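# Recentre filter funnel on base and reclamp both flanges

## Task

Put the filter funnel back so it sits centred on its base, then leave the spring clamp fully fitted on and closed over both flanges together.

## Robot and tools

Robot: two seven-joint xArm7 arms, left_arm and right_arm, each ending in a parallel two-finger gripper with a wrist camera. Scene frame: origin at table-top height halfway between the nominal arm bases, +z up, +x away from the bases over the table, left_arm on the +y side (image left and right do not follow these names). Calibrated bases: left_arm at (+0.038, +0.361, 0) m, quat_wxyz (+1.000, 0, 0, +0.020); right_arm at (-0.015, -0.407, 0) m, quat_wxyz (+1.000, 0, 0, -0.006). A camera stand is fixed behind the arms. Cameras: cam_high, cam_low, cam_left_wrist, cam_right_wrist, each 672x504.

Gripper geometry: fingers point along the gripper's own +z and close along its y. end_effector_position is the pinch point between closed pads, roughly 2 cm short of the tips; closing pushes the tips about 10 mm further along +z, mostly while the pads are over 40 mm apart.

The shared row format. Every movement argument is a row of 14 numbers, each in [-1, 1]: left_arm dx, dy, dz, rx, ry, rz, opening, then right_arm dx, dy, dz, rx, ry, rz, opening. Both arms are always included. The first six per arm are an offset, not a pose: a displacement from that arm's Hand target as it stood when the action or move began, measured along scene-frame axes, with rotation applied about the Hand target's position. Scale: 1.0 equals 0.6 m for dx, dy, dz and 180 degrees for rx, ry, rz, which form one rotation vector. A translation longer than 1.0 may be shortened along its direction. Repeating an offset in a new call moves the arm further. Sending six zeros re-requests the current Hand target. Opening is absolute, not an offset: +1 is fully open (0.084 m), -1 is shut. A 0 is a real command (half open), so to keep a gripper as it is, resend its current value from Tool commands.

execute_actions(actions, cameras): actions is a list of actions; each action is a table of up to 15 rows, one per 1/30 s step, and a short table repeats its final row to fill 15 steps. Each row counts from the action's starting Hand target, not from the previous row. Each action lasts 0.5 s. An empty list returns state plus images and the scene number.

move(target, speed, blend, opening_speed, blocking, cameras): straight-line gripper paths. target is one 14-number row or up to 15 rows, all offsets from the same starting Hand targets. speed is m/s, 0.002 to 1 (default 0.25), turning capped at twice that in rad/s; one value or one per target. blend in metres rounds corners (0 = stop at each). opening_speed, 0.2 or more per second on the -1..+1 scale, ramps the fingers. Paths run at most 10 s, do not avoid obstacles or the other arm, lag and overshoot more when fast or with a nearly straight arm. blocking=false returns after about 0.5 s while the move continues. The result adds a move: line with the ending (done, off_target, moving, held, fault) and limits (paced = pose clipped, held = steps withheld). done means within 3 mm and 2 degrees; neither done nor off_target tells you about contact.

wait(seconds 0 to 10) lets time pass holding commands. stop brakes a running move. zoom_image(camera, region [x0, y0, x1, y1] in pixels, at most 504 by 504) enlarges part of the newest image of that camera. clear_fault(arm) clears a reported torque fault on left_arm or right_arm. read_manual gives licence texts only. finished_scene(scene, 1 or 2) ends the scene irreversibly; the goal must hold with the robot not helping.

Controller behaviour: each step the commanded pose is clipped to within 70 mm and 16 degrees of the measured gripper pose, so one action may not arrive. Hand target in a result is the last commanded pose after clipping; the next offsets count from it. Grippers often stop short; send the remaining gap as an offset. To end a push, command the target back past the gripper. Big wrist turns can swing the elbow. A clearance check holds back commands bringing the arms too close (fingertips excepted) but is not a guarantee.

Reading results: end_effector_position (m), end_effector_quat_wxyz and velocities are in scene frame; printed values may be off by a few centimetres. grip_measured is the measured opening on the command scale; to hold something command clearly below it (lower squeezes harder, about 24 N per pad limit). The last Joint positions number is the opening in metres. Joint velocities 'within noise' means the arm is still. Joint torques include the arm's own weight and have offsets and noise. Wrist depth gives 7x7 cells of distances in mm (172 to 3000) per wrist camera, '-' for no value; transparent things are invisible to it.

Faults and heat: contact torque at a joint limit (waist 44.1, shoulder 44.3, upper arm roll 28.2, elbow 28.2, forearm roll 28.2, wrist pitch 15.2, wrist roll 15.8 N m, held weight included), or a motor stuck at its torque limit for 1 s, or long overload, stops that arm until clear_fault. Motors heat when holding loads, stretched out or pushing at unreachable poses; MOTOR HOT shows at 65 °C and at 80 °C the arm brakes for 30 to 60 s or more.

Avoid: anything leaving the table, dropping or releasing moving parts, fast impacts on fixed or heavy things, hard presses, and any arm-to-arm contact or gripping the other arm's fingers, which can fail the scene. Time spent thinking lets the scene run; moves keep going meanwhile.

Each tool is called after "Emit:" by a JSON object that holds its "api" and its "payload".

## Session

Emit:
{"api": "execute_actions", "payload": {"actions": []}}

Emit:
{"api": "zoom_image", "payload": {"camera": "cam_high", "region": [270, 170, 430, 340]}}

Scene clock: 0.00 s.
left_arm: end_effector_position=(+0.4247, +0.1215, +0.2815) grip_measured=+1.00 end_effector_quat_wxyz=(+0.141, +0.763, -0.623, +0.101) | right_arm: end_effector_position=(+0.2809, -0.2212, +0.2927) grip_measured=+1.00 end_effector_quat_wxyz=(+0.008, +0.295, +0.955, -0.012)
Joint positions: left_arm=[-0.646 -0.185 0.188 1.018 -0.328 1.097 1.088 0.084] | right_arm=[0.928 -0.452 -0.276 0.889 -0.15 1.34 -1.84 0.084]
Joint velocities: within noise
Joint torques (N m): no reading
Wrist depth (mm): cam_left_wrist=[482 493 217 218 511 527 538 / 463 468 203 215 216 505 515 / 445 451 - 200 466 484 494 / 431 437 441 192 452 466 473 / 413 420 427 - 184 448 455 / 400 407 409 416 419 431 438 / 387 393 400 404 409 415 422] | cam_right_wrist=[422 423 420 418 417 415 413 / 423 422 419 419 418 416 414 / 425 423 421 420 418 416 414 / 426 423 422 420 418 417 415 / 426 424 423 421 420 417 416 / 426 424 424 421 419 419 416 / 427 425 424 422 420 418 417]
Hand target: left_arm +0.4247, +0.1215, +0.2815; +0.141, +0.763, -0.623, +0.101 | right_arm +0.2809, -0.2212, +0.2927; +0.008, +0.295, +0.955, -0.012
Tool commands: left_gripper/opening=+1.0 right_gripper/opening=+1.0

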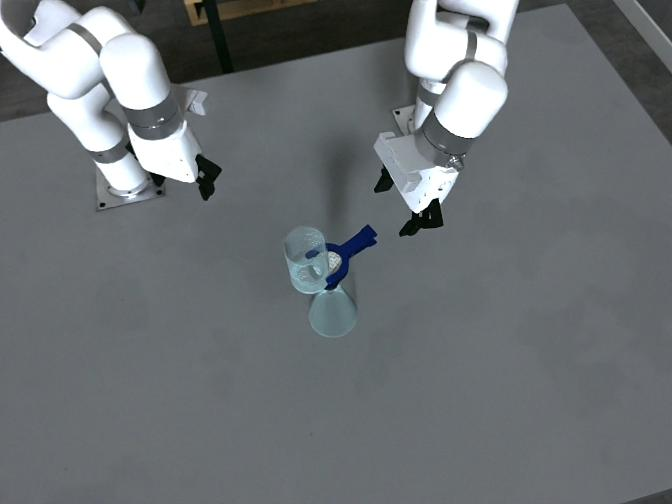

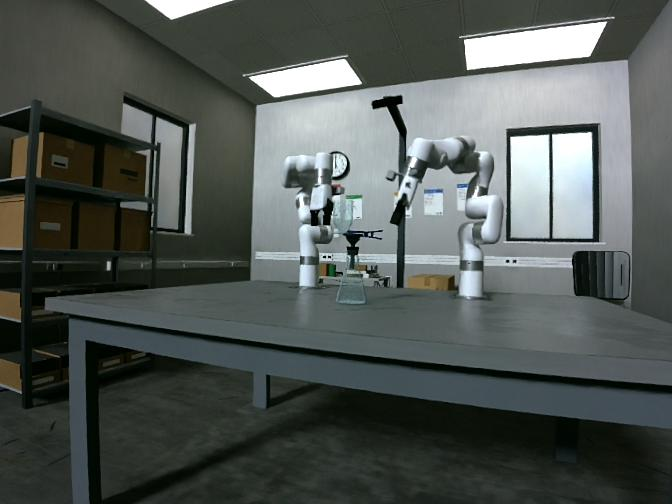

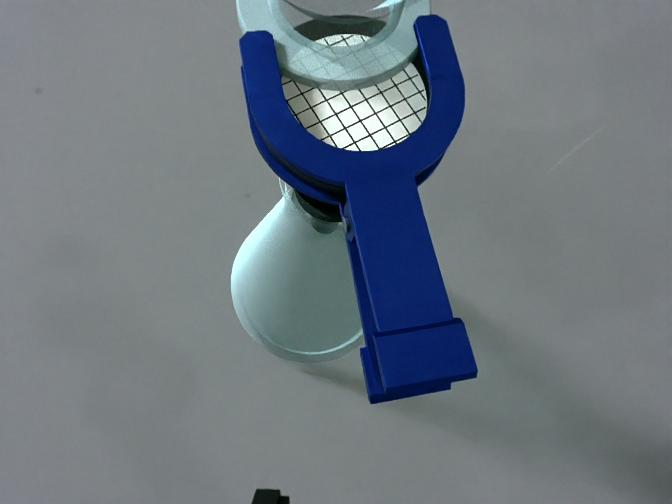

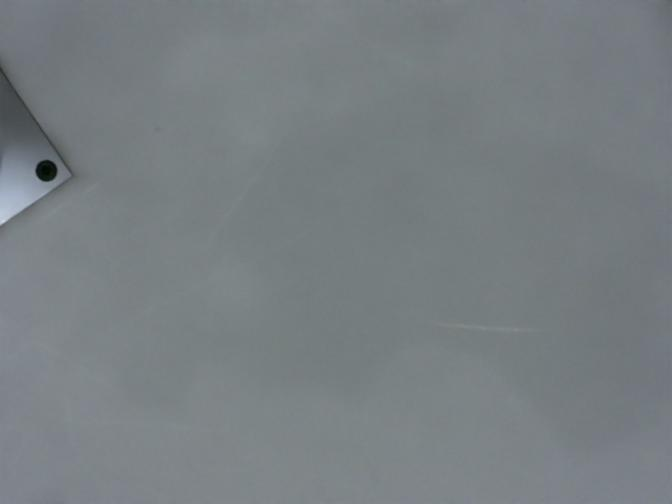

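Scaled by 2.965.

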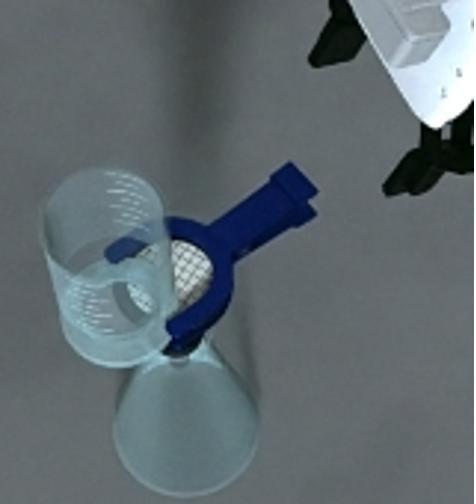

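Emit:
{"api": "move", "payload": {"target": [[-0.1078,-0.0025,-0.0525,0.1368,-0.5105,0.0365,1, 0.4468,0.0437,-0.0212,0.2962,0.2676,-0.1272,1],[-0.0912,-0.0725,-0.0775,0.1368,-0.5105,0.0365,1, 0.4468,0.0437,-0.0212,0.2962,0.2676,-0.1272,1]], "speed": [0.4,0.25], "blend": [0.005,0], "cameras": ["all"]}}

Emit:
{"api": "zoom_image", "payload": {"camera": "cam_high", "region": [270, 190, 410, 330]}}

Scene clock: 42.33 s.
left_arm: end_effector_position=(+0.3700, +0.0780, +0.2351) grip_measured=+1.00 end_effector_quat_wxyz=(+0.500, -0.500, +0.500, -0.499) | right_arm: end_effector_position=(+0.5490, -0.1950, +0.2800) grip_measured=+1.00 end_effector_quat_wxyz=(-0.497, +0.409, +0.709, +0.287)
Joint positions: left_arm=[0.274 -1.568 -1.556 0.307 0.491 -0.006 -0.476 0.084] | right_arm=[0.175 0.974 -0.464 2.29 1.394 2.139 -2.058 0.084]
Joint torques (N m): left_arm=[1.74 6.86 16.89 1.77 -3.36 1.11 -0.74] | right_arm=[-3.78 -24.55 -2.99 14.09 2.55 1.39 0.54]
Wrist depth (mm): cam_left_wrist=[1661 1669 1661 1669 1673 1690 594 / 1653 1665 1669 1669 212 1673 591 / 1677 1694 1661 - 196 219 216 / 1681 1657 1665 1673 207 1677 587 / 1690 1706 1698 1706 1681 1702 587 / 1690 1669 1702 1681 1686 1690 582 / 1694 1698 1702 1711 1723 1702 582] | cam_right_wrist=[- 2738 2528 2340 2151 1996 1888 / 813 578 822 2389 2242 2062 1930 / 650 526 467 2340 2294 2138 1985 / - 513 474 1162 1155 1143 1132 / 875 926 808 489 334 847 894 / 726 722 719 678 277 668 702 / 621 619 614 614 329 607 603]
Hand target: left_arm +0.3700, +0.0780, +0.2350; +0.500, -0.500, +0.500, -0.499 | right_arm +0.5490, -0.1950, +0.2800; -0.497, +0.409, +0.709, +0.287
Off the commanded pose: left_arm 0.000 m, 0 deg | right_arm 0.000 m, 0 deg.
move: done

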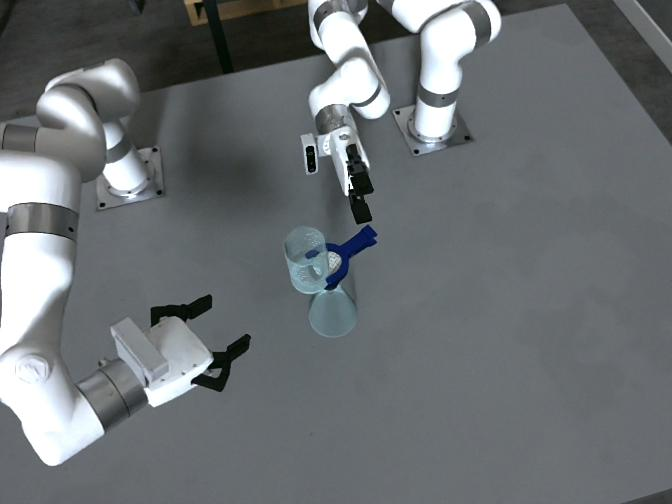

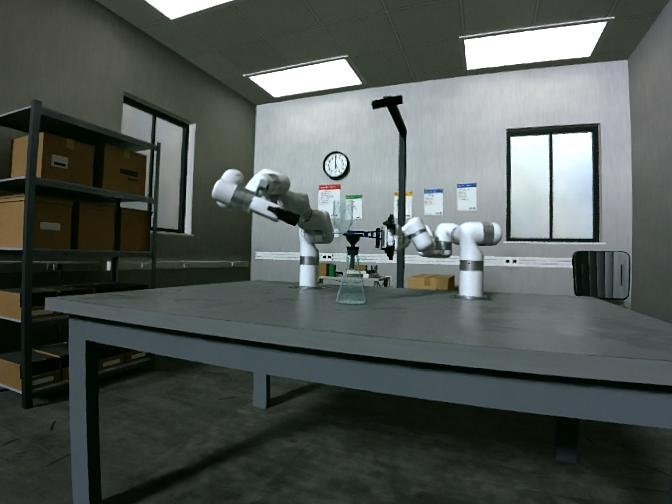

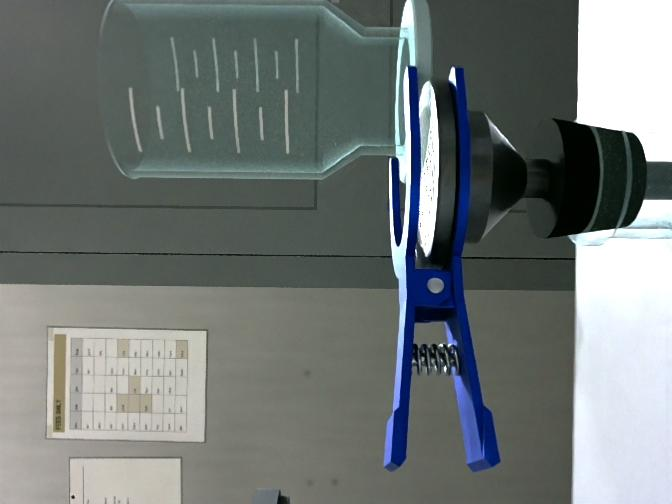

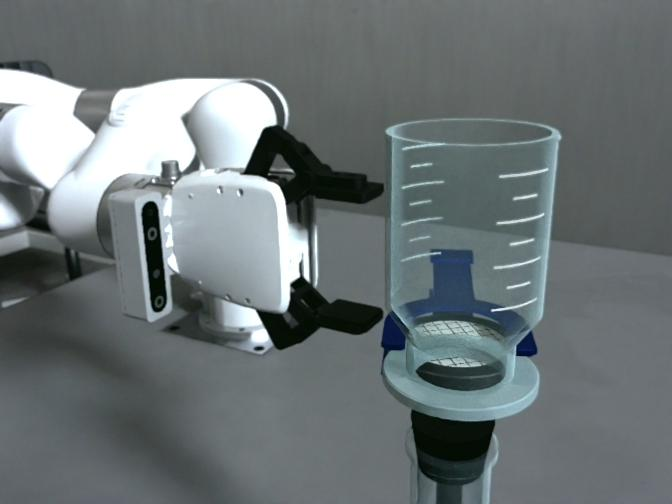

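Scaled by 3.600.

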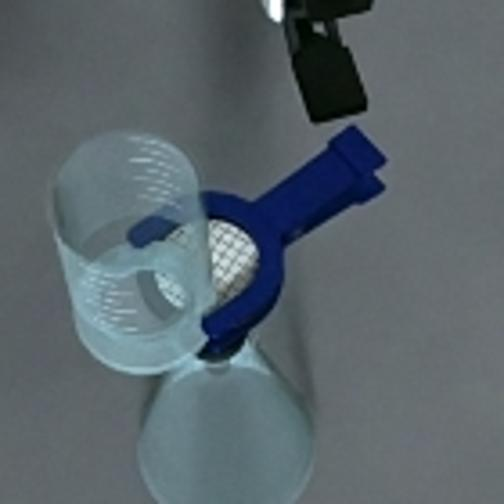

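Emit:
{"api": "move", "payload": {"target": [[0.0578,-0.0039,0,0,0,0,1, -0.045,0.1442,0.07,0,0,0,1],[0.1157,-0.0078,0,0,0,0,1, -0.0947,0.2308,0.07,0,0,0,1],[0.1157,-0.0078,0,0,0,0,0.0, -0.0947,0.2308,0.07,0,0,0,0.7]], "speed": [0.2,0.1,0.1], "opening_speed": 0.8, "blend": [0.005,0,0], "cameras": ["cam_high","cam_left_wrist","cam_right_wrist"]}}

Emit:
{"api": "zoom_image", "payload": {"camera": "cam_high", "region": [260, 180, 400, 320]}}

Scene clock: 73.63 s.
left_arm: end_effector_position=(+0.4394, +0.0733, +0.2350) grip_measured=-0.01 end_effector_quat_wxyz=(+0.500, -0.500, +0.500, -0.499) | right_arm: end_effector_position=(+0.4922, -0.0565, +0.3220) grip_measured=+0.70 end_effector_quat_wxyz=(-0.497, +0.409, +0.709, +0.287)
Joint positions: left_arm=[0.614 -1.686 -1.547 0.434 0.458 -0.245 -0.496 0.044] | right_arm=[0.494 0.712 -0.463 1.947 1.385 1.91 -2.013 0.073]
Joint torques (N m): left_arm=[1.68 8.61 20.78 -0.2 -3.67 0.29 -0.78] | right_arm=[2.79 -26.69 -5.18 13.82 1.13 -0.4 -0.7]
Wrist depth (mm): cam_left_wrist=[1604 230 252 1582 - 1607 591 / - 212 - 1600 - - - / 1593 1600 - - - - - / 1611 1615 - 1589 - 1604 586 / 1619 1619 - 1626 1626 1615 584 / 1611 1619 1638 1638 - 1645 582 / 1622 1596 1619 1622 1611 1626 578] | cam_right_wrist=[2828 2595 2364 2192 2014 1872 1758 / 2851 2675 2457 2228 2080 1908 1809 / 660 645 2448 2348 2178 1991 1852 / 416 403 734 2317 2172 2068 1893 / 380 359 450 1008 939 1003 990 / 361 332 309 290 781 778 776 / 688 338 324 301 273 667 668]
Hand target: left_arm +0.4394, +0.0733, +0.2350; +0.500, -0.500, +0.500, -0.499 | right_arm +0.4922, -0.0565, +0.3220; -0.497, +0.409, +0.709, +0.287
Off the commanded pose: left_arm 0.000 m, 0 deg | right_arm 0.000 m, 0 deg.
move: done
Images, in order (width x height): cam_high 672x504, cam_left_wrist 672x504, cam_right_wrist 672x504.

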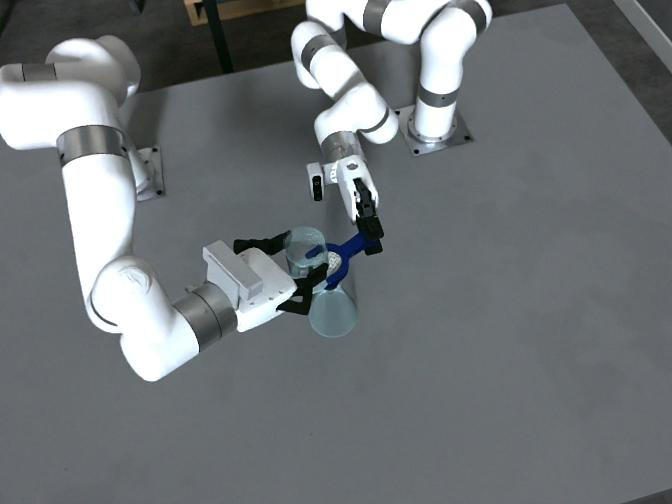

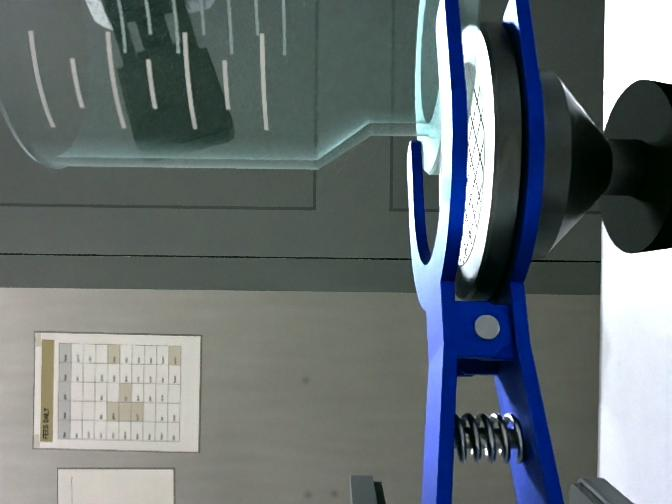

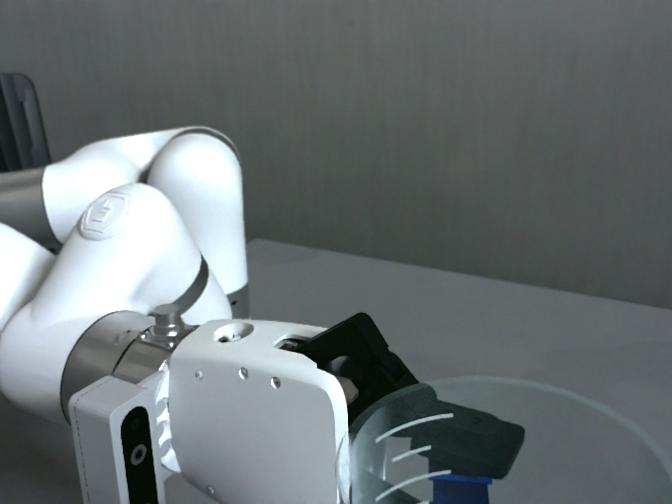

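Scaled by 3.600.

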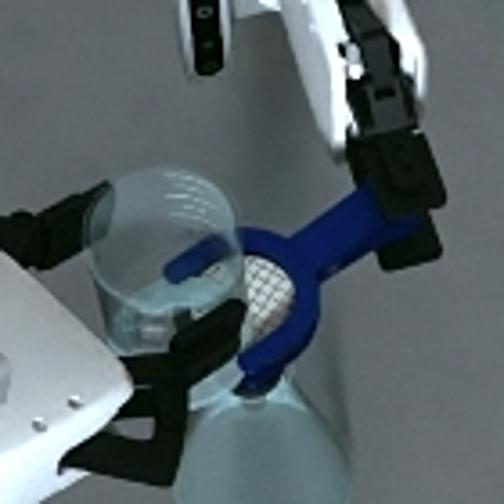

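Emit:
{"api": "move", "payload": {"target": [[0,0,0,0,0,0,0.0, 0,0,0,0,0,0,0.42]], "opening_speed": 0.3, "cameras": ["cam_left_wrist"]}}

Emit:
{"api": "move", "payload": {"target": [[0,0,0,0,0,0,-0.6, 0,0,0,0,0,0,0.4]], "opening_speed": 0.35, "cameras": ["cam_left_wrist","cam_high"]}}

Emit:
{"api": "zoom_image", "payload": {"camera": "cam_high", "region": [260, 180, 400, 320]}}

Scene clock: 80.27 s.
left_arm: end_effector_position=(+0.4394, +0.0733, +0.2350) grip_measured=-0.01 end_effector_quat_wxyz=(+0.500, -0.500, +0.500, -0.499) | right_arm: end_effector_position=(+0.4922, -0.0565, +0.3220) grip_measured=+0.53 end_effector_quat_wxyz=(-0.497, +0.409, +0.709, +0.287)
Joint positions: left_arm=[0.614 -1.686 -1.547 0.434 0.458 -0.245 -0.496 0.044] | right_arm=[0.494 0.712 -0.463 1.947 1.385 1.91 -2.013 0.066]
Joint torques (N m): left_arm=[1.53 8.58 20.7 -0.38 -3.31 0.72 -0.68] | right_arm=[2.1 -23.64 -4.47 13.91 1.29 -0.1 -0.19]
Wrist depth (mm): cam_left_wrist=[1593 228 224 1604 1604 1596 591 / - 208 - 1596 - 1615 - / 1604 1585 - - - - - / 1604 1600 - 1593 - 1615 585 / 1607 1619 - 1630 1630 1619 584 / 1619 1611 1638 1638 1630 1622 582 / 1626 1615 1630 1622 1634 1626 581] | cam_right_wrist=[2886 2556 2364 2185 2014 1867 1772 / 2828 2634 2457 2257 2068 1930 1804 / 660 645 2457 2348 2165 2002 1867 / 414 403 735 2348 2185 2062 1924 / 380 359 450 1010 943 997 987 / 361 332 310 291 780 775 778 / 685 338 320 300 273 671 669]
Hand target: left_arm +0.4394, +0.0733, +0.2350; +0.500, -0.500, +0.500, -0.499 | right_arm +0.4922, -0.0565, +0.3220; -0.497, +0.409, +0.709, +0.287
Off the commanded pose: left_arm 0.000 m, 0 deg | right_arm 0.000 m, 0 deg.
move: done
Images, in order (width x height): cam_left_wrist 672x504.

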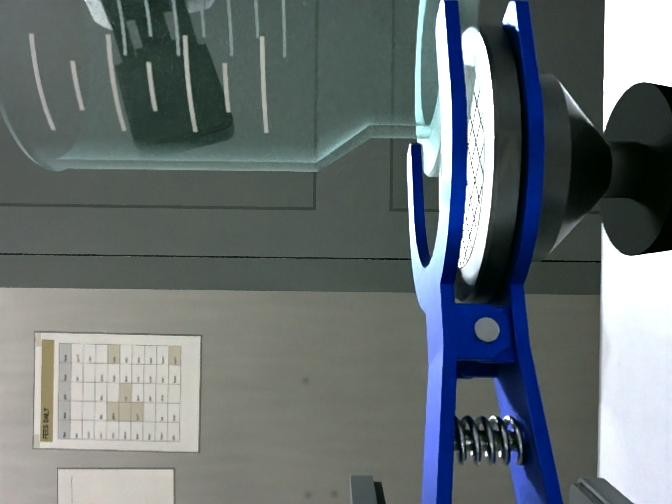

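Scene clock: 82.20 s.
left_arm: end_effector_position=(+0.4394, +0.0733, +0.2350) grip_measured=-0.60 end_effector_quat_wxyz=(+0.500, -0.500, +0.500, -0.499) | right_arm: end_effector_position=(+0.4922, -0.0565, +0.3220) grip_measured=+0.53 end_effector_quat_wxyz=(-0.497, +0.409, +0.709, +0.287)
Joint positions: left_arm=[0.614 -1.686 -1.547 0.434 0.458 -0.245 -0.496 0.018] | right_arm=[0.494 0.712 -0.463 1.947 1.385 1.91 -2.013 0.066]
Joint torques (N m): left_arm=[1.56 8.67 20.59 -0.48 -3.36 0.69 -0.58] | right_arm=[0.58 -21.41 -4.46 13.84 1.34 -0.05 0]
Wrist depth (mm): cam_left_wrist=[1596 229 217 1589 1604 1615 590 / - 208 - 1604 - 1611 - / 1611 1600 - - - - - / 1607 1593 - 1593 1607 1593 585 / 1622 1622 - 1604 1634 1611 585 / 1615 1615 1622 1622 1630 1615 582 / 1611 1596 - 1619 - 1642 582] | cam_right_wrist=[2899 2538 2364 2206 2020 1888 1745 / 2805 2675 2448 2271 2068 1919 1809 / 662 648 2439 2340 2185 1996 1882 / 415 403 735 2302 2172 2056 1914 / 379 360 450 939 998 992 987 / 361 333 309 291 782 782 775 / 684 338 320 301 283 640 665]
Hand target: left_arm +0.4394, +0.0733, +0.2350; +0.500, -0.500, +0.500, -0.499 | right_arm +0.4922, -0.0565, +0.3220; -0.497, +0.409, +0.709, +0.287
Off the commanded pose: left_arm 0.000 m, 0 deg | right_arm 0.000 m, 0 deg.
move: done
Images, in order (width x height): cam_high 672x504, cam_left_wrist 672x504.

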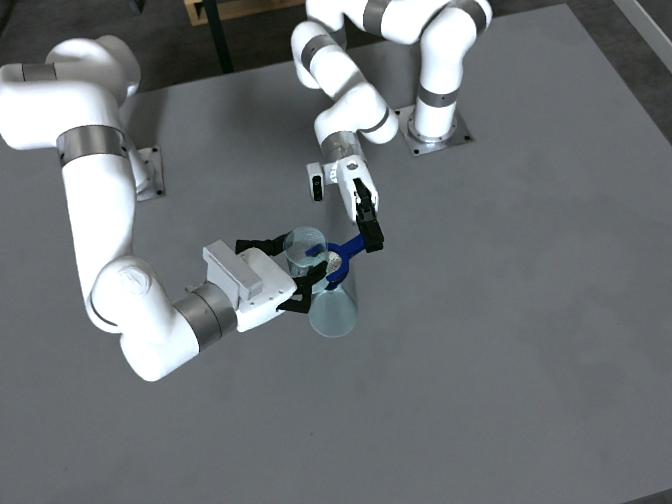

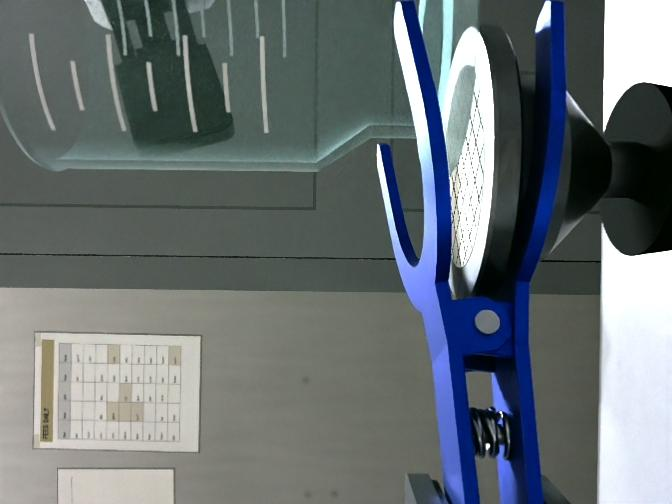

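Scaled by 3.600.

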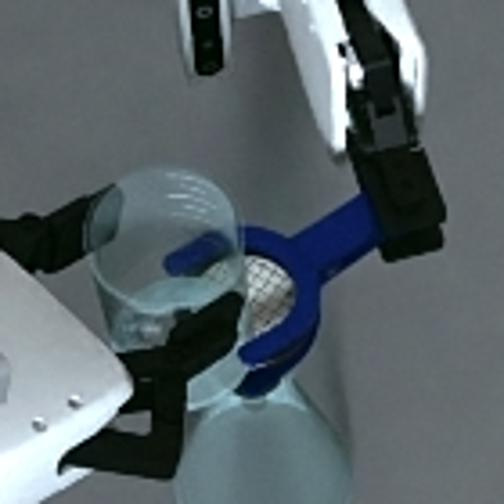

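Emit:
{"api": "move", "payload": {"target": [[-0.0075,0.0185,0,0,0,0,-0.85, 0,0,0.0067,0,0,0,0.4],[-0.0075,0.0185,0,0,0,0,-0.85, -0.0233,0.055,0.0067,0,0,0,0.4]], "speed": 0.05, "opening_speed": 1, "cameras": ["cam_left_wrist","cam_low","cam_high"]}}

Emit:
{"api": "zoom_image", "payload": {"camera": "cam_left_wrist", "region": [370, 0, 672, 330]}}

Emit:
{"api": "zoom_image", "payload": {"camera": "cam_low", "region": [330, 190, 390, 260]}}

Emit:
{"api": "zoom_image", "payload": {"camera": "cam_high", "region": [260, 180, 400, 320]}}

Scene clock: 99.57 s.
left_arm: end_effector_position=(+0.4349, +0.0844, +0.2350) grip_measured=-0.70 end_effector_quat_wxyz=(+0.500, -0.500, +0.500, -0.499) | right_arm: end_effector_position=(+0.4782, -0.0236, +0.3260) grip_measured=+0.53 end_effector_quat_wxyz=(-0.497, +0.410, +0.709, +0.287)
Joint positions: left_arm=[0.593 -1.698 -1.548 0.394 0.458 -0.267 -0.499 0.013] | right_arm=[0.559 0.681 -0.453 1.908 1.393 1.848 -1.994 0.066]
Joint torques (N m): left_arm=[-1.12 7.99 18.92 -3.28 -3.89 0.43 -0.75] | right_arm=[2.65 -26.7 -3.73 14.32 2.62 -0.34 0.43]
Wrist depth (mm): cam_left_wrist=[- 221 - 1615 - 1630 592 / 1626 211 - - - - - / 1593 199 - - - 1630 - / 1593 1604 - 1604 1611 1615 587 / 1622 1634 1630 1634 1622 1630 586 / 1626 1634 1626 1653 1630 1626 584 / 1630 1607 - 1642 1630 1638 580] | cam_right_wrist=[2816 2538 2340 2158 2002 1838 1728 / 2771 2664 2397 2199 2056 1882 1776 / 650 619 2389 2333 2132 1968 1838 / 389 392 1192 2309 2213 2014 1893 / 362 370 673 956 1013 997 934 / 340 311 288 278 791 786 783 / 347 312 287 272 647 675 675]
Hand target: left_arm +0.4349, +0.0844, +0.2350; +0.500, -0.500, +0.500, -0.499 | right_arm +0.4782, -0.0235, +0.3260; -0.497, +0.409, +0.709, +0.287
Off the commanded pose: left_arm 0.000 m, 0 deg | right_arm 0.000 m, 0 deg.
move: done
Images, in order (width x height): cam_high 672x504, cam_low 672x504, cam_left_wrist 672x504.

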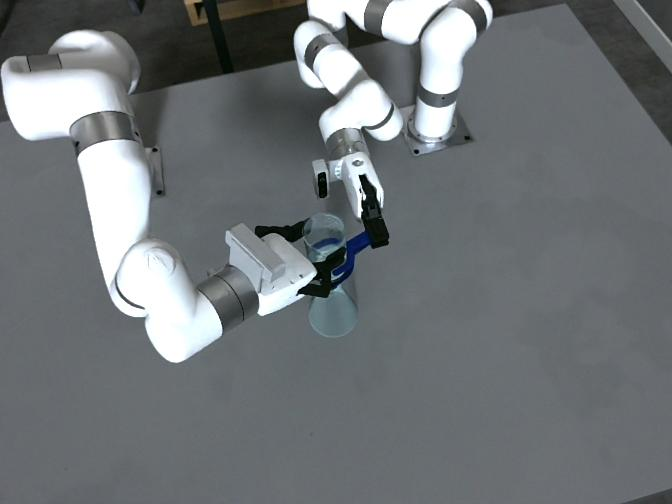

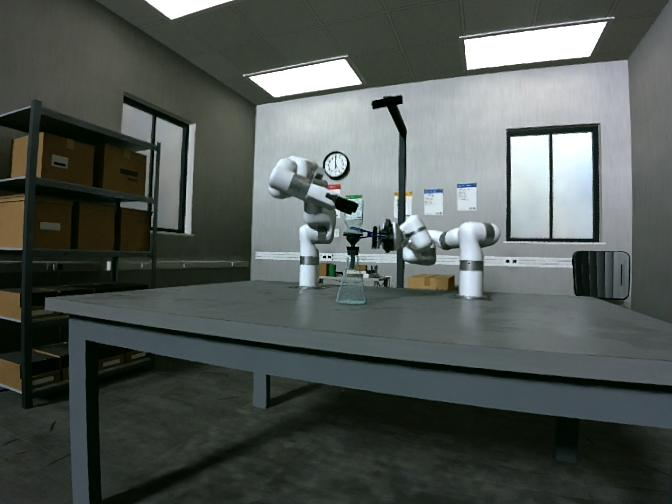

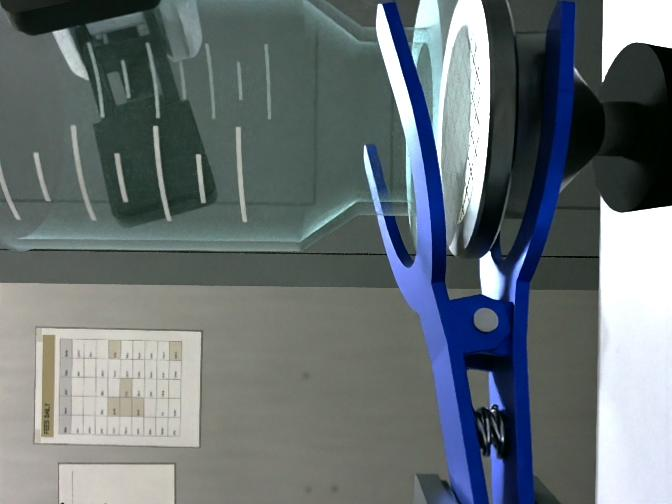

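Scaled by 1.527.

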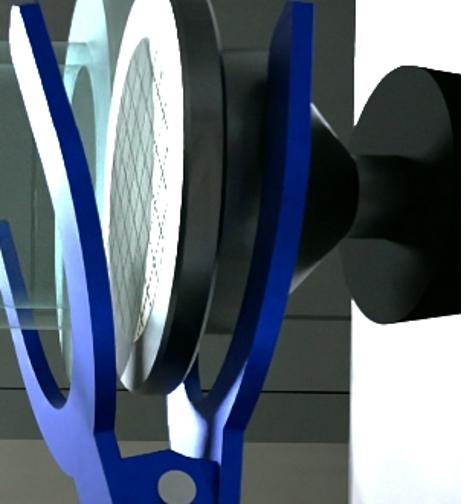

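Scaled by 7.200.

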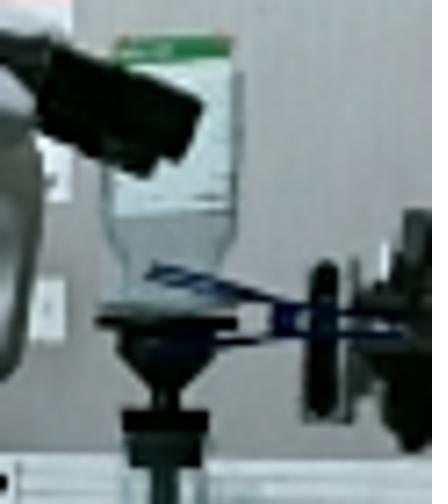

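Scaled by 3.600.

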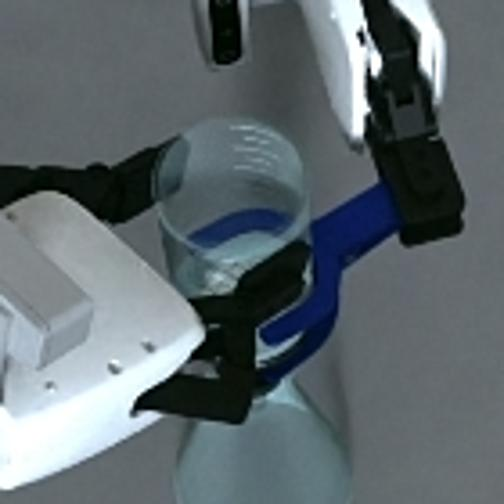

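Emit:
{"api": "zoom_image", "payload": {"camera": "cam_left_wrist", "region": [380, 180, 520, 280]}}

Emit:
{"api": "zoom_image", "payload": {"camera": "cam_left_wrist", "region": [380, 0, 520, 100]}}

Scaled by 3.600.

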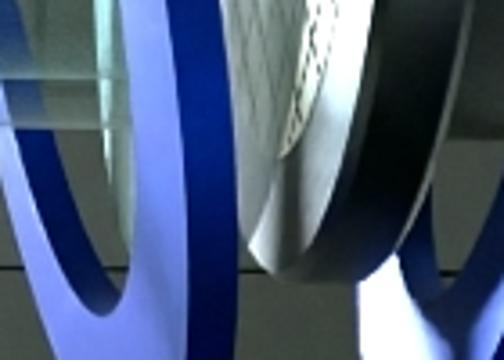

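Scaled by 3.600.

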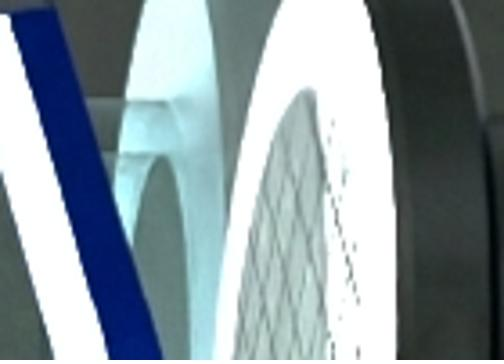

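Emit:
{"api": "move", "payload": {"target": [[0,0,0,0,0,0,-0.85, 0.005,0.001,0,0,0,0,0.4],[0,0,0,0,0,0,-0.85, 0.005,0.001,-0.0067,0,0,0,0.4],[0,0,0,0,0,0,-0.85, 0.005,0.001,-0.0067,0,0,0,0.85],[0,0,0,0,0,0,-0.85, 0.0717,-0.1145,-0.0067,0,0,0,0.85],[0,0,0,0,0,0,-0.85, 0.135,-0.2435,-0.0767,0,0,0,0.85]], "speed": [0.03,0.03,0.1,0.12,0.25], "opening_speed": 0.7, "blend": [0,0,0,0.02,0], "cameras": ["cam_left_wrist","cam_right_wrist","cam_low"]}}

Emit:
{"api": "zoom_image", "payload": {"camera": "cam_right_wrist", "region": [330, 310, 550, 470]}}

Emit:
{"api": "zoom_image", "payload": {"camera": "cam_left_wrist", "region": [370, 0, 530, 280]}}

Emit:
{"api": "zoom_image", "payload": {"camera": "cam_low", "region": [330, 190, 390, 260]}}

Scene clock: 124.27 s.
left_arm: end_effector_position=(+0.4349, +0.0844, +0.2350) grip_measured=-0.70 end_effector_quat_wxyz=(+0.500, -0.500, +0.500, -0.499) | right_arm: end_effector_position=(+0.5592, -0.1696, +0.2800) grip_measured=+0.85 end_effector_quat_wxyz=(-0.497, +0.409, +0.709, +0.287)
Joint positions: left_arm=[0.593 -1.698 -1.548 0.394 0.458 -0.267 -0.499 0.013] | right_arm=[0.174 1.043 -0.438 2.411 1.437 2.109 -1.982 0.078]
Joint torques (N m): left_arm=[-1.7 8.09 20.85 -0.1 -3.69 0.35 -0.66] | right_arm=[-3.46 -25.3 -2.24 13.91 2.71 1.42 0.41]
Wrist depth (mm): cam_left_wrist=[1585 1607 - 1604 - 1607 593 / 1593 1615 - - - - - / 1600 1615 - - - 1596 - / 1607 1604 - 1604 1585 1615 585 / 1626 1619 - 1634 1630 1630 585 / 1626 1626 1622 1630 1615 1642 581 / 1634 1626 - 1622 1626 1622 580] | cam_right_wrist=[- 2706 2448 2294 2132 1968 1847 / 2538 784 837 2348 2199 2038 1903 / 586 506 529 2422 2242 2099 1957 / 673 481 445 416 1054 1149 1968 / 877 871 807 422 362 903 897 / 728 722 720 - 288 707 702 / 621 617 613 613 319 606 605]
Hand target: left_arm +0.4349, +0.0844, +0.2350; +0.500, -0.500, +0.500, -0.499 | right_arm +0.5592, -0.1696, +0.2800; -0.497, +0.409, +0.709, +0.287
Off the commanded pose: left_arm 0.000 m, 0 deg | right_arm 0.000 m, 0 deg.
move: done
Images, in order (width x height): cam_low 672x504, cam_left_wrist 672x504, cam_right_wrist 672x504.

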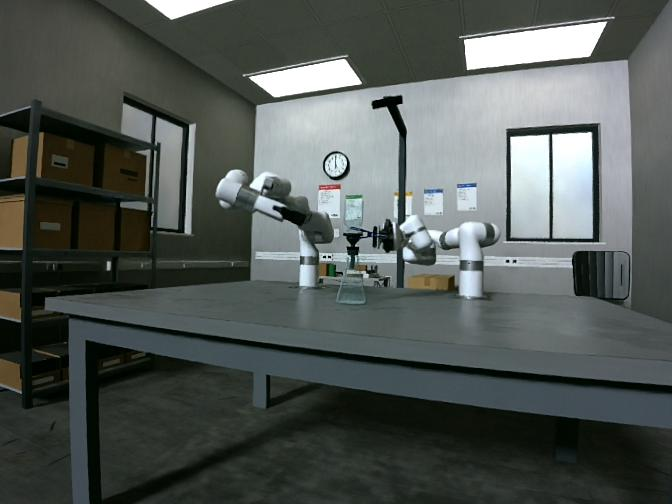

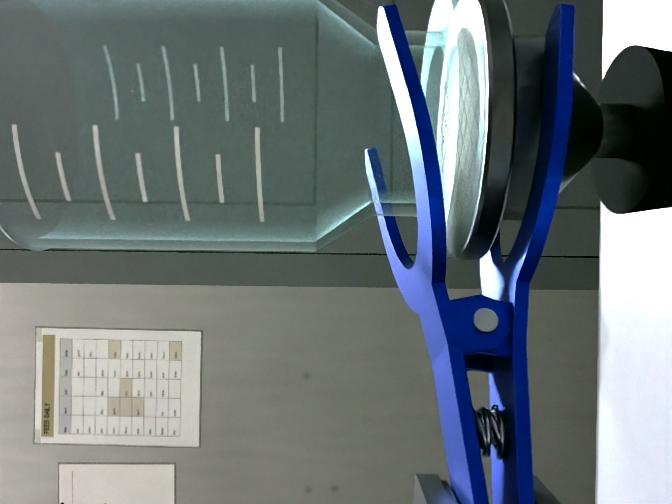

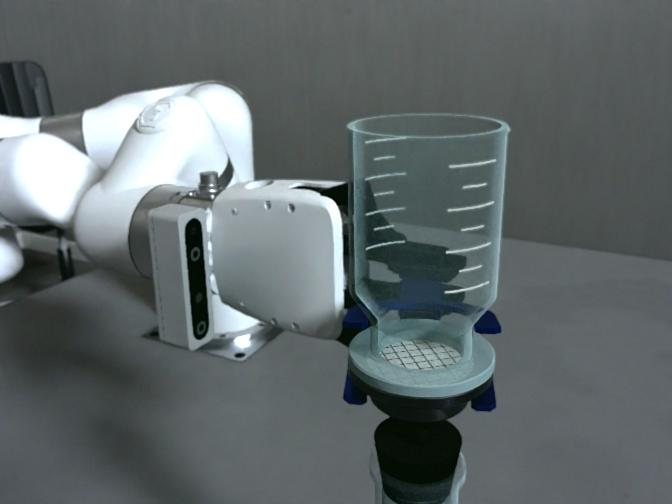

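Scaled by 2.291.

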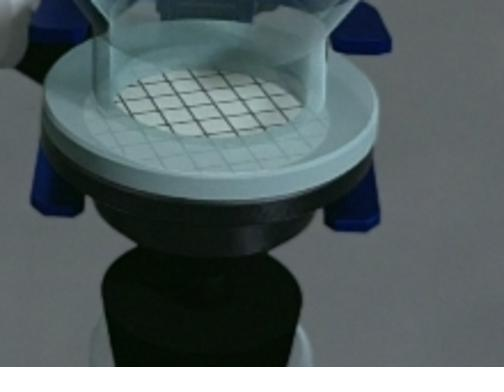

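Scaled by 1.800.

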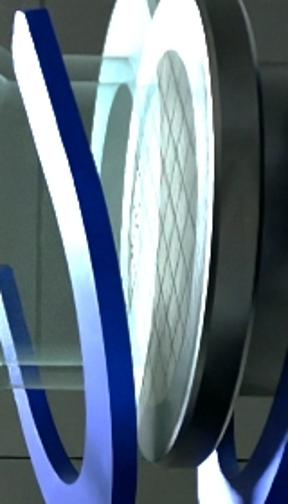

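Scaled by 7.200.

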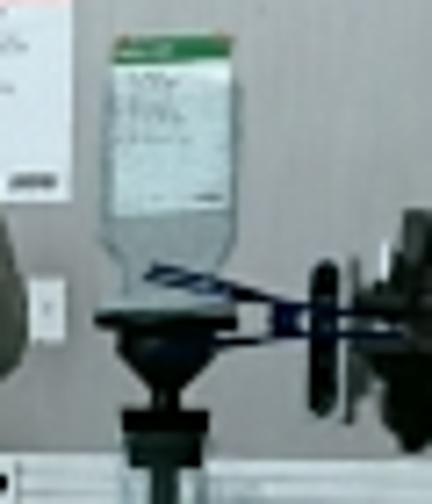

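Emit:
{"api": "move", "payload": {"target": [0.0063,-0.0155,0.0008,0,0,0,-0.85, 0,0,0,0,0,0,0.85], "speed": 0.04, "cameras": ["cam_left_wrist","cam_right_wrist"]}}

Emit:
{"api": "zoom_image", "payload": {"camera": "cam_right_wrist", "region": [330, 310, 550, 470]}}

Emit:
{"api": "zoom_image", "payload": {"camera": "cam_left_wrist", "region": [370, 0, 570, 330]}}

Scene clock: 141.20 s.
left_arm: end_effector_position=(+0.4387, +0.0751, +0.2355) grip_measured=-0.70 end_effector_quat_wxyz=(+0.500, -0.500, +0.500, -0.499) | right_arm: end_effector_position=(+0.5592, -0.1696, +0.2800) grip_measured=+0.85 end_effector_quat_wxyz=(-0.497, +0.409, +0.709, +0.287)
Joint positions: left_arm=[0.611 -1.687 -1.545 0.427 0.459 -0.249 -0.496 0.013] | right_arm=[0.174 1.043 -0.438 2.411 1.437 2.11 -1.982 0.078]
Joint torques (N m): left_arm=[1.25 11.17 21.5 0.91 -1.49 0.97 0.59] | right_arm=[-3.45 -25.22 -1.95 14.16 2.64 1.16 0.39]
Wrist depth (mm): cam_left_wrist=[1593 1600 1600 1615 1604 1600 594 / 1604 1607 - 1604 - - - / 1589 1611 - - - - - / 1611 1611 - 1611 - 1611 586 / 1611 1622 - 1638 1607 1626 585 / 1604 1630 1649 1619 1615 1619 583 / 1626 1634 - 1630 1630 1626 580] | cam_right_wrist=[- 2696 2492 2302 2125 1968 1857 / 2547 530 838 2381 2220 2044 1914 / 579 498 523 2389 2249 2074 1985 / 677 467 432 406 406 1143 1991 / 875 868 457 413 329 845 895 / 726 721 717 308 288 707 700 / 622 617 614 613 319 608 604]
Hand target: left_arm +0.4387, +0.0751, +0.2355; +0.500, -0.500, +0.500, -0.499 | right_arm +0.5592, -0.1696, +0.2800; -0.497, +0.409, +0.709, +0.287
Off the commanded pose: left_arm 0.000 m, 0 deg | right_arm 0.000 m, 0 deg.
move: done
Images, in order (width x height): cam_left_wrist 672x504, cam_right_wrist 672x504.

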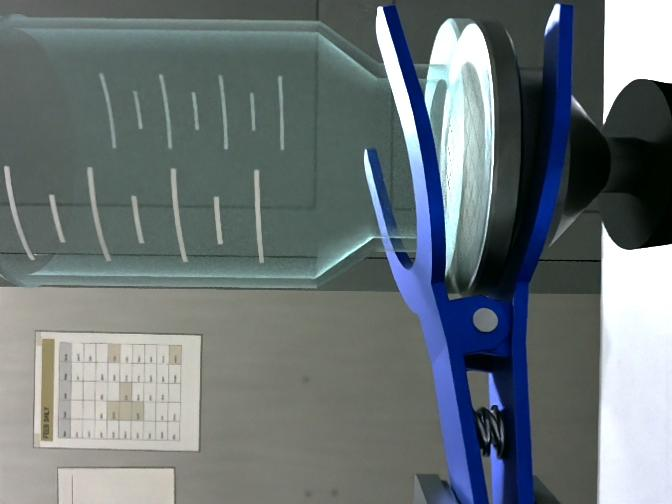

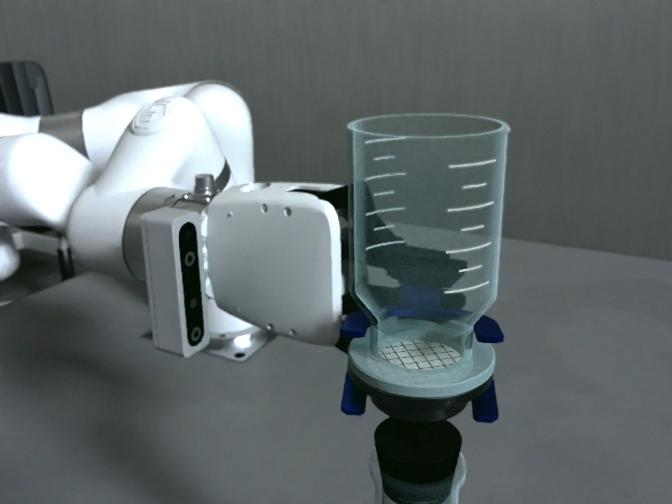

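Scaled by 2.291.

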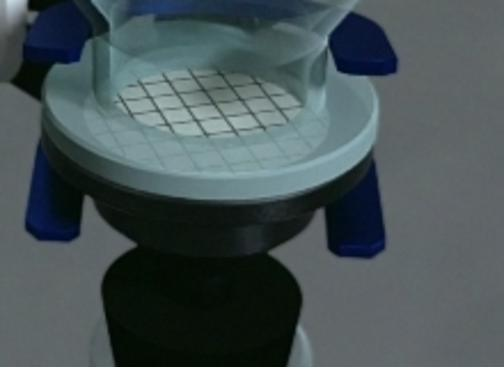

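Scaled by 1.527.

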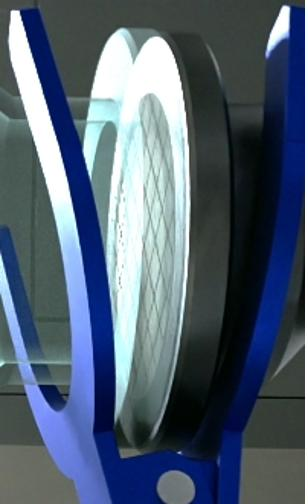

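Emit:
{"api": "move", "payload": {"target": [0,0,0,0,0,0,0.0, 0,0,0,0,0,0,0.85], "opening_speed": 0.3, "cameras": ["cam_left_wrist","cam_right_wrist"]}}

Emit:
{"api": "zoom_image", "payload": {"camera": "cam_right_wrist", "region": [330, 310, 550, 470]}}

Emit:
{"api": "zoom_image", "payload": {"camera": "cam_left_wrist", "region": [370, 0, 570, 330]}}

Scene clock: 150.70 s.
left_arm: end_effector_position=(+0.4387, +0.0751, +0.2355) grip_measured=-0.01 end_effector_quat_wxyz=(+0.500, -0.500, +0.500, -0.499) | right_arm: end_effector_position=(+0.5592, -0.1696, +0.2800) grip_measured=+0.85 end_effector_quat_wxyz=(-0.497, +0.409, +0.709, +0.287)
Joint positions: left_arm=[0.611 -1.687 -1.545 0.427 0.459 -0.249 -0.496 0.044] | right_arm=[0.174 1.043 -0.438 2.411 1.437 2.11 -1.982 0.078]
Joint torques (N m): left_arm=[0.48 10.88 20.81 -1.83 -2.24 0.26 0.4] | right_arm=[-3.57 -25.42 -2.13 14.13 2.57 1.24 0.31]
Wrist depth (mm): cam_left_wrist=[1589 1593 1611 1596 1600 1607 590 / 1585 1600 - 1593 - - - / 1607 1604 - - - - - / 1600 1596 - 1607 - 1611 586 / 1615 1615 - 1634 1626 1619 585 / 1607 1634 1630 1634 - 1619 584 / 1615 1626 1626 1622 1626 1626 581] | cam_right_wrist=[- 2717 2528 2317 2112 2002 1862 / 2547 531 843 2397 2199 2026 1888 / 579 498 457 2372 2279 2080 1974 / 673 467 434 409 388 1151 1985 / 878 866 457 418 337 847 896 / 727 719 716 309 284 706 703 / 621 617 614 613 318 606 605]
Hand target: left_arm +0.4387, +0.0751, +0.2355; +0.500, -0.500, +0.500, -0.499 | right_arm +0.5592, -0.1696, +0.2800; -0.497, +0.409, +0.709, +0.287
Off the commanded pose: left_arm 0.000 m, 0 deg | right_arm 0.000 m, 0 deg.
move: done
Images, in order (width x height): cam_left_wrist 672x504, cam_right_wrist 672x504.

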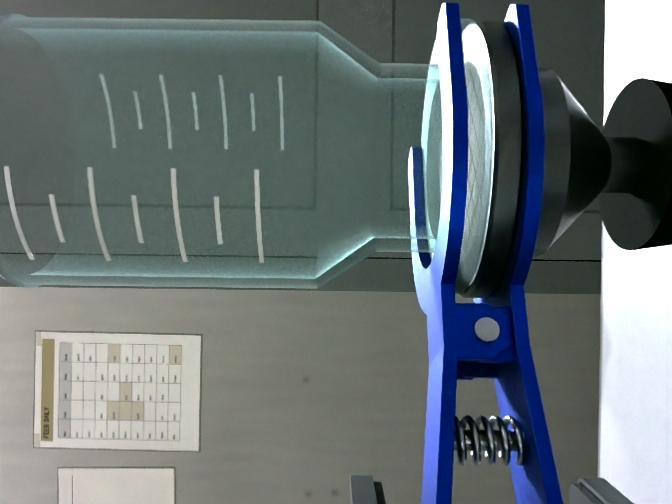

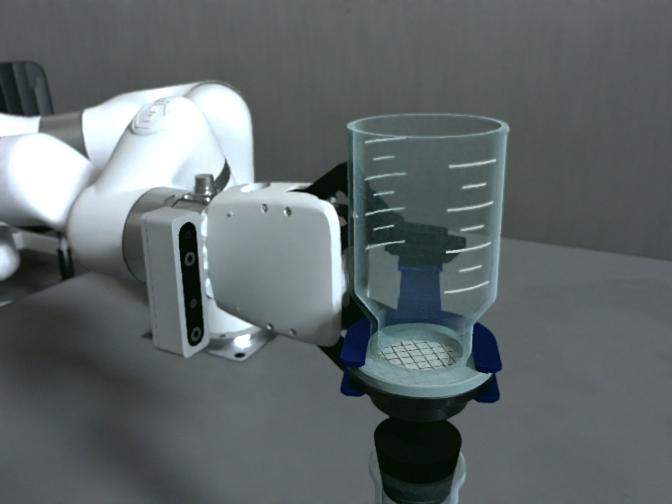

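Scaled by 2.291.

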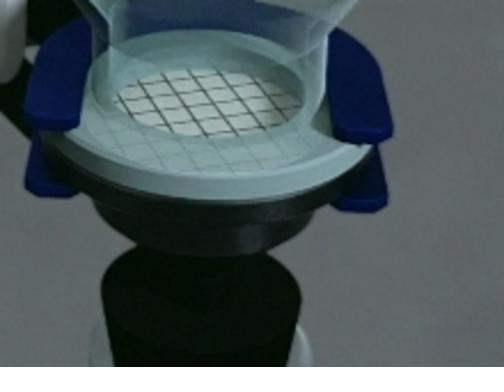

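Scaled by 1.527.

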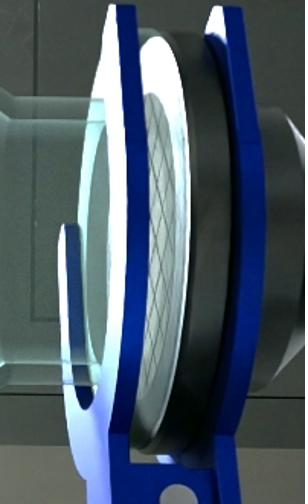

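Emit:
{"api": "move", "payload": {"target": [[0,0,0,0,0,0,0.6, 0,0,0,0,0,0,0.85],[-0.15,0,0,0,0,0,0.6, 0,0,0,0,0,0,0.85]], "speed": [0.1,0.15], "opening_speed": 0.6, "cameras": ["cam_left_wrist","cam_right_wrist"]}}

Emit:
{"api": "zoom_image", "payload": {"camera": "cam_right_wrist", "region": [330, 310, 550, 470]}}

Emit:
{"api": "zoom_image", "payload": {"camera": "cam_left_wrist", "region": [340, 40, 540, 360]}}

Scene clock: 157.07 s.
left_arm: end_effector_position=(+0.3487, +0.0751, +0.2355) grip_measured=+0.59 end_effector_quat_wxyz=(+0.500, -0.500, +0.500, -0.499) | right_arm: end_effector_position=(+0.5592, -0.1696, +0.2800) grip_measured=+0.85 end_effector_quat_wxyz=(-0.497, +0.409, +0.709, +0.287)
Joint positions: left_arm=[0.169 -1.52 -1.555 0.293 0.493 0.095 -0.464 0.069] | right_arm=[0.174 1.043 -0.438 2.411 1.437 2.11 -1.982 0.078]
Joint torques (N m): left_arm=[-1.46 9.41 18.39 -0.82 -3.01 1.1 0.65] | right_arm=[-3.67 -25.43 -2.23 14.08 2.52 1.21 0.4]
Wrist depth (mm): cam_left_wrist=[1677 1698 1698 1677 1673 1690 597 / 1690 1690 1681 1711 1686 1698 591 / 1711 1690 1694 - 220 245 251 / 1698 1702 1690 1681 239 1694 589 / 1715 1711 1723 1711 1723 1723 588 / 1706 1728 1715 1719 1711 1736 587 / 1694 1706 1723 1732 1723 1723 583] | cam_right_wrist=[- 2749 2510 2317 2145 1985 1847 / 820 796 819 2389 2178 2014 1924 / 531 485 444 2474 2235 2106 1968 / 523 479 488 1164 1149 1145 1991 / 877 863 484 444 336 848 897 / 728 725 716 309 284 705 704 / 621 619 617 611 319 606 603]
Hand target: left_arm +0.3487, +0.0751, +0.2355; +0.500, -0.500, +0.500, -0.499 | right_arm +0.5592, -0.1696, +0.2800; -0.497, +0.409, +0.709, +0.287
Off the commanded pose: left_arm 0.000 m, 0 deg | right_arm 0.000 m, 0 deg.
move: done
Images, in order (width x height): cam_left_wrist 672x504, cam_right_wrist 672x504.

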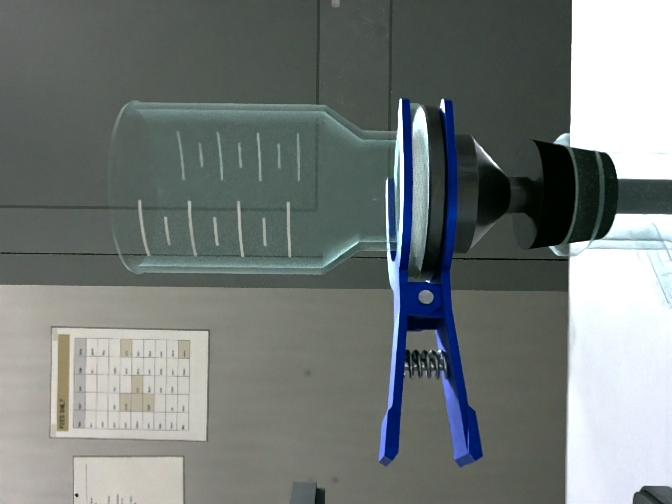

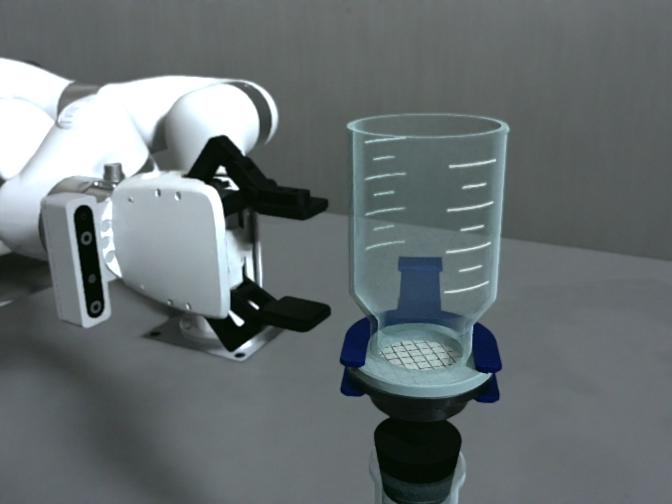

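Scaled by 2.291.

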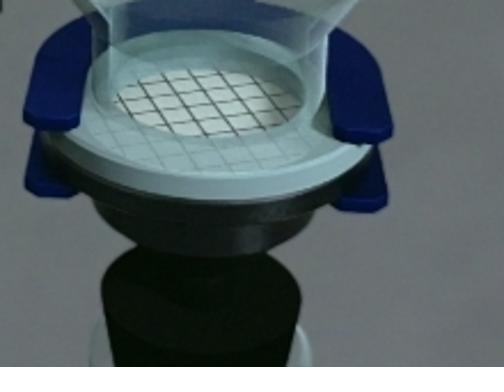

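Scaled by 1.575.

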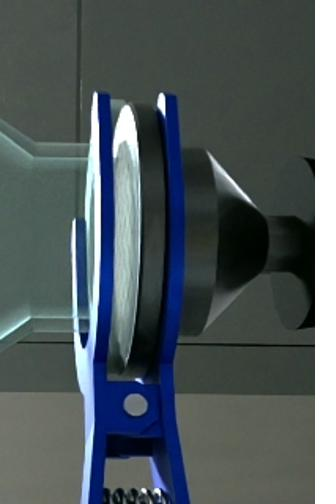

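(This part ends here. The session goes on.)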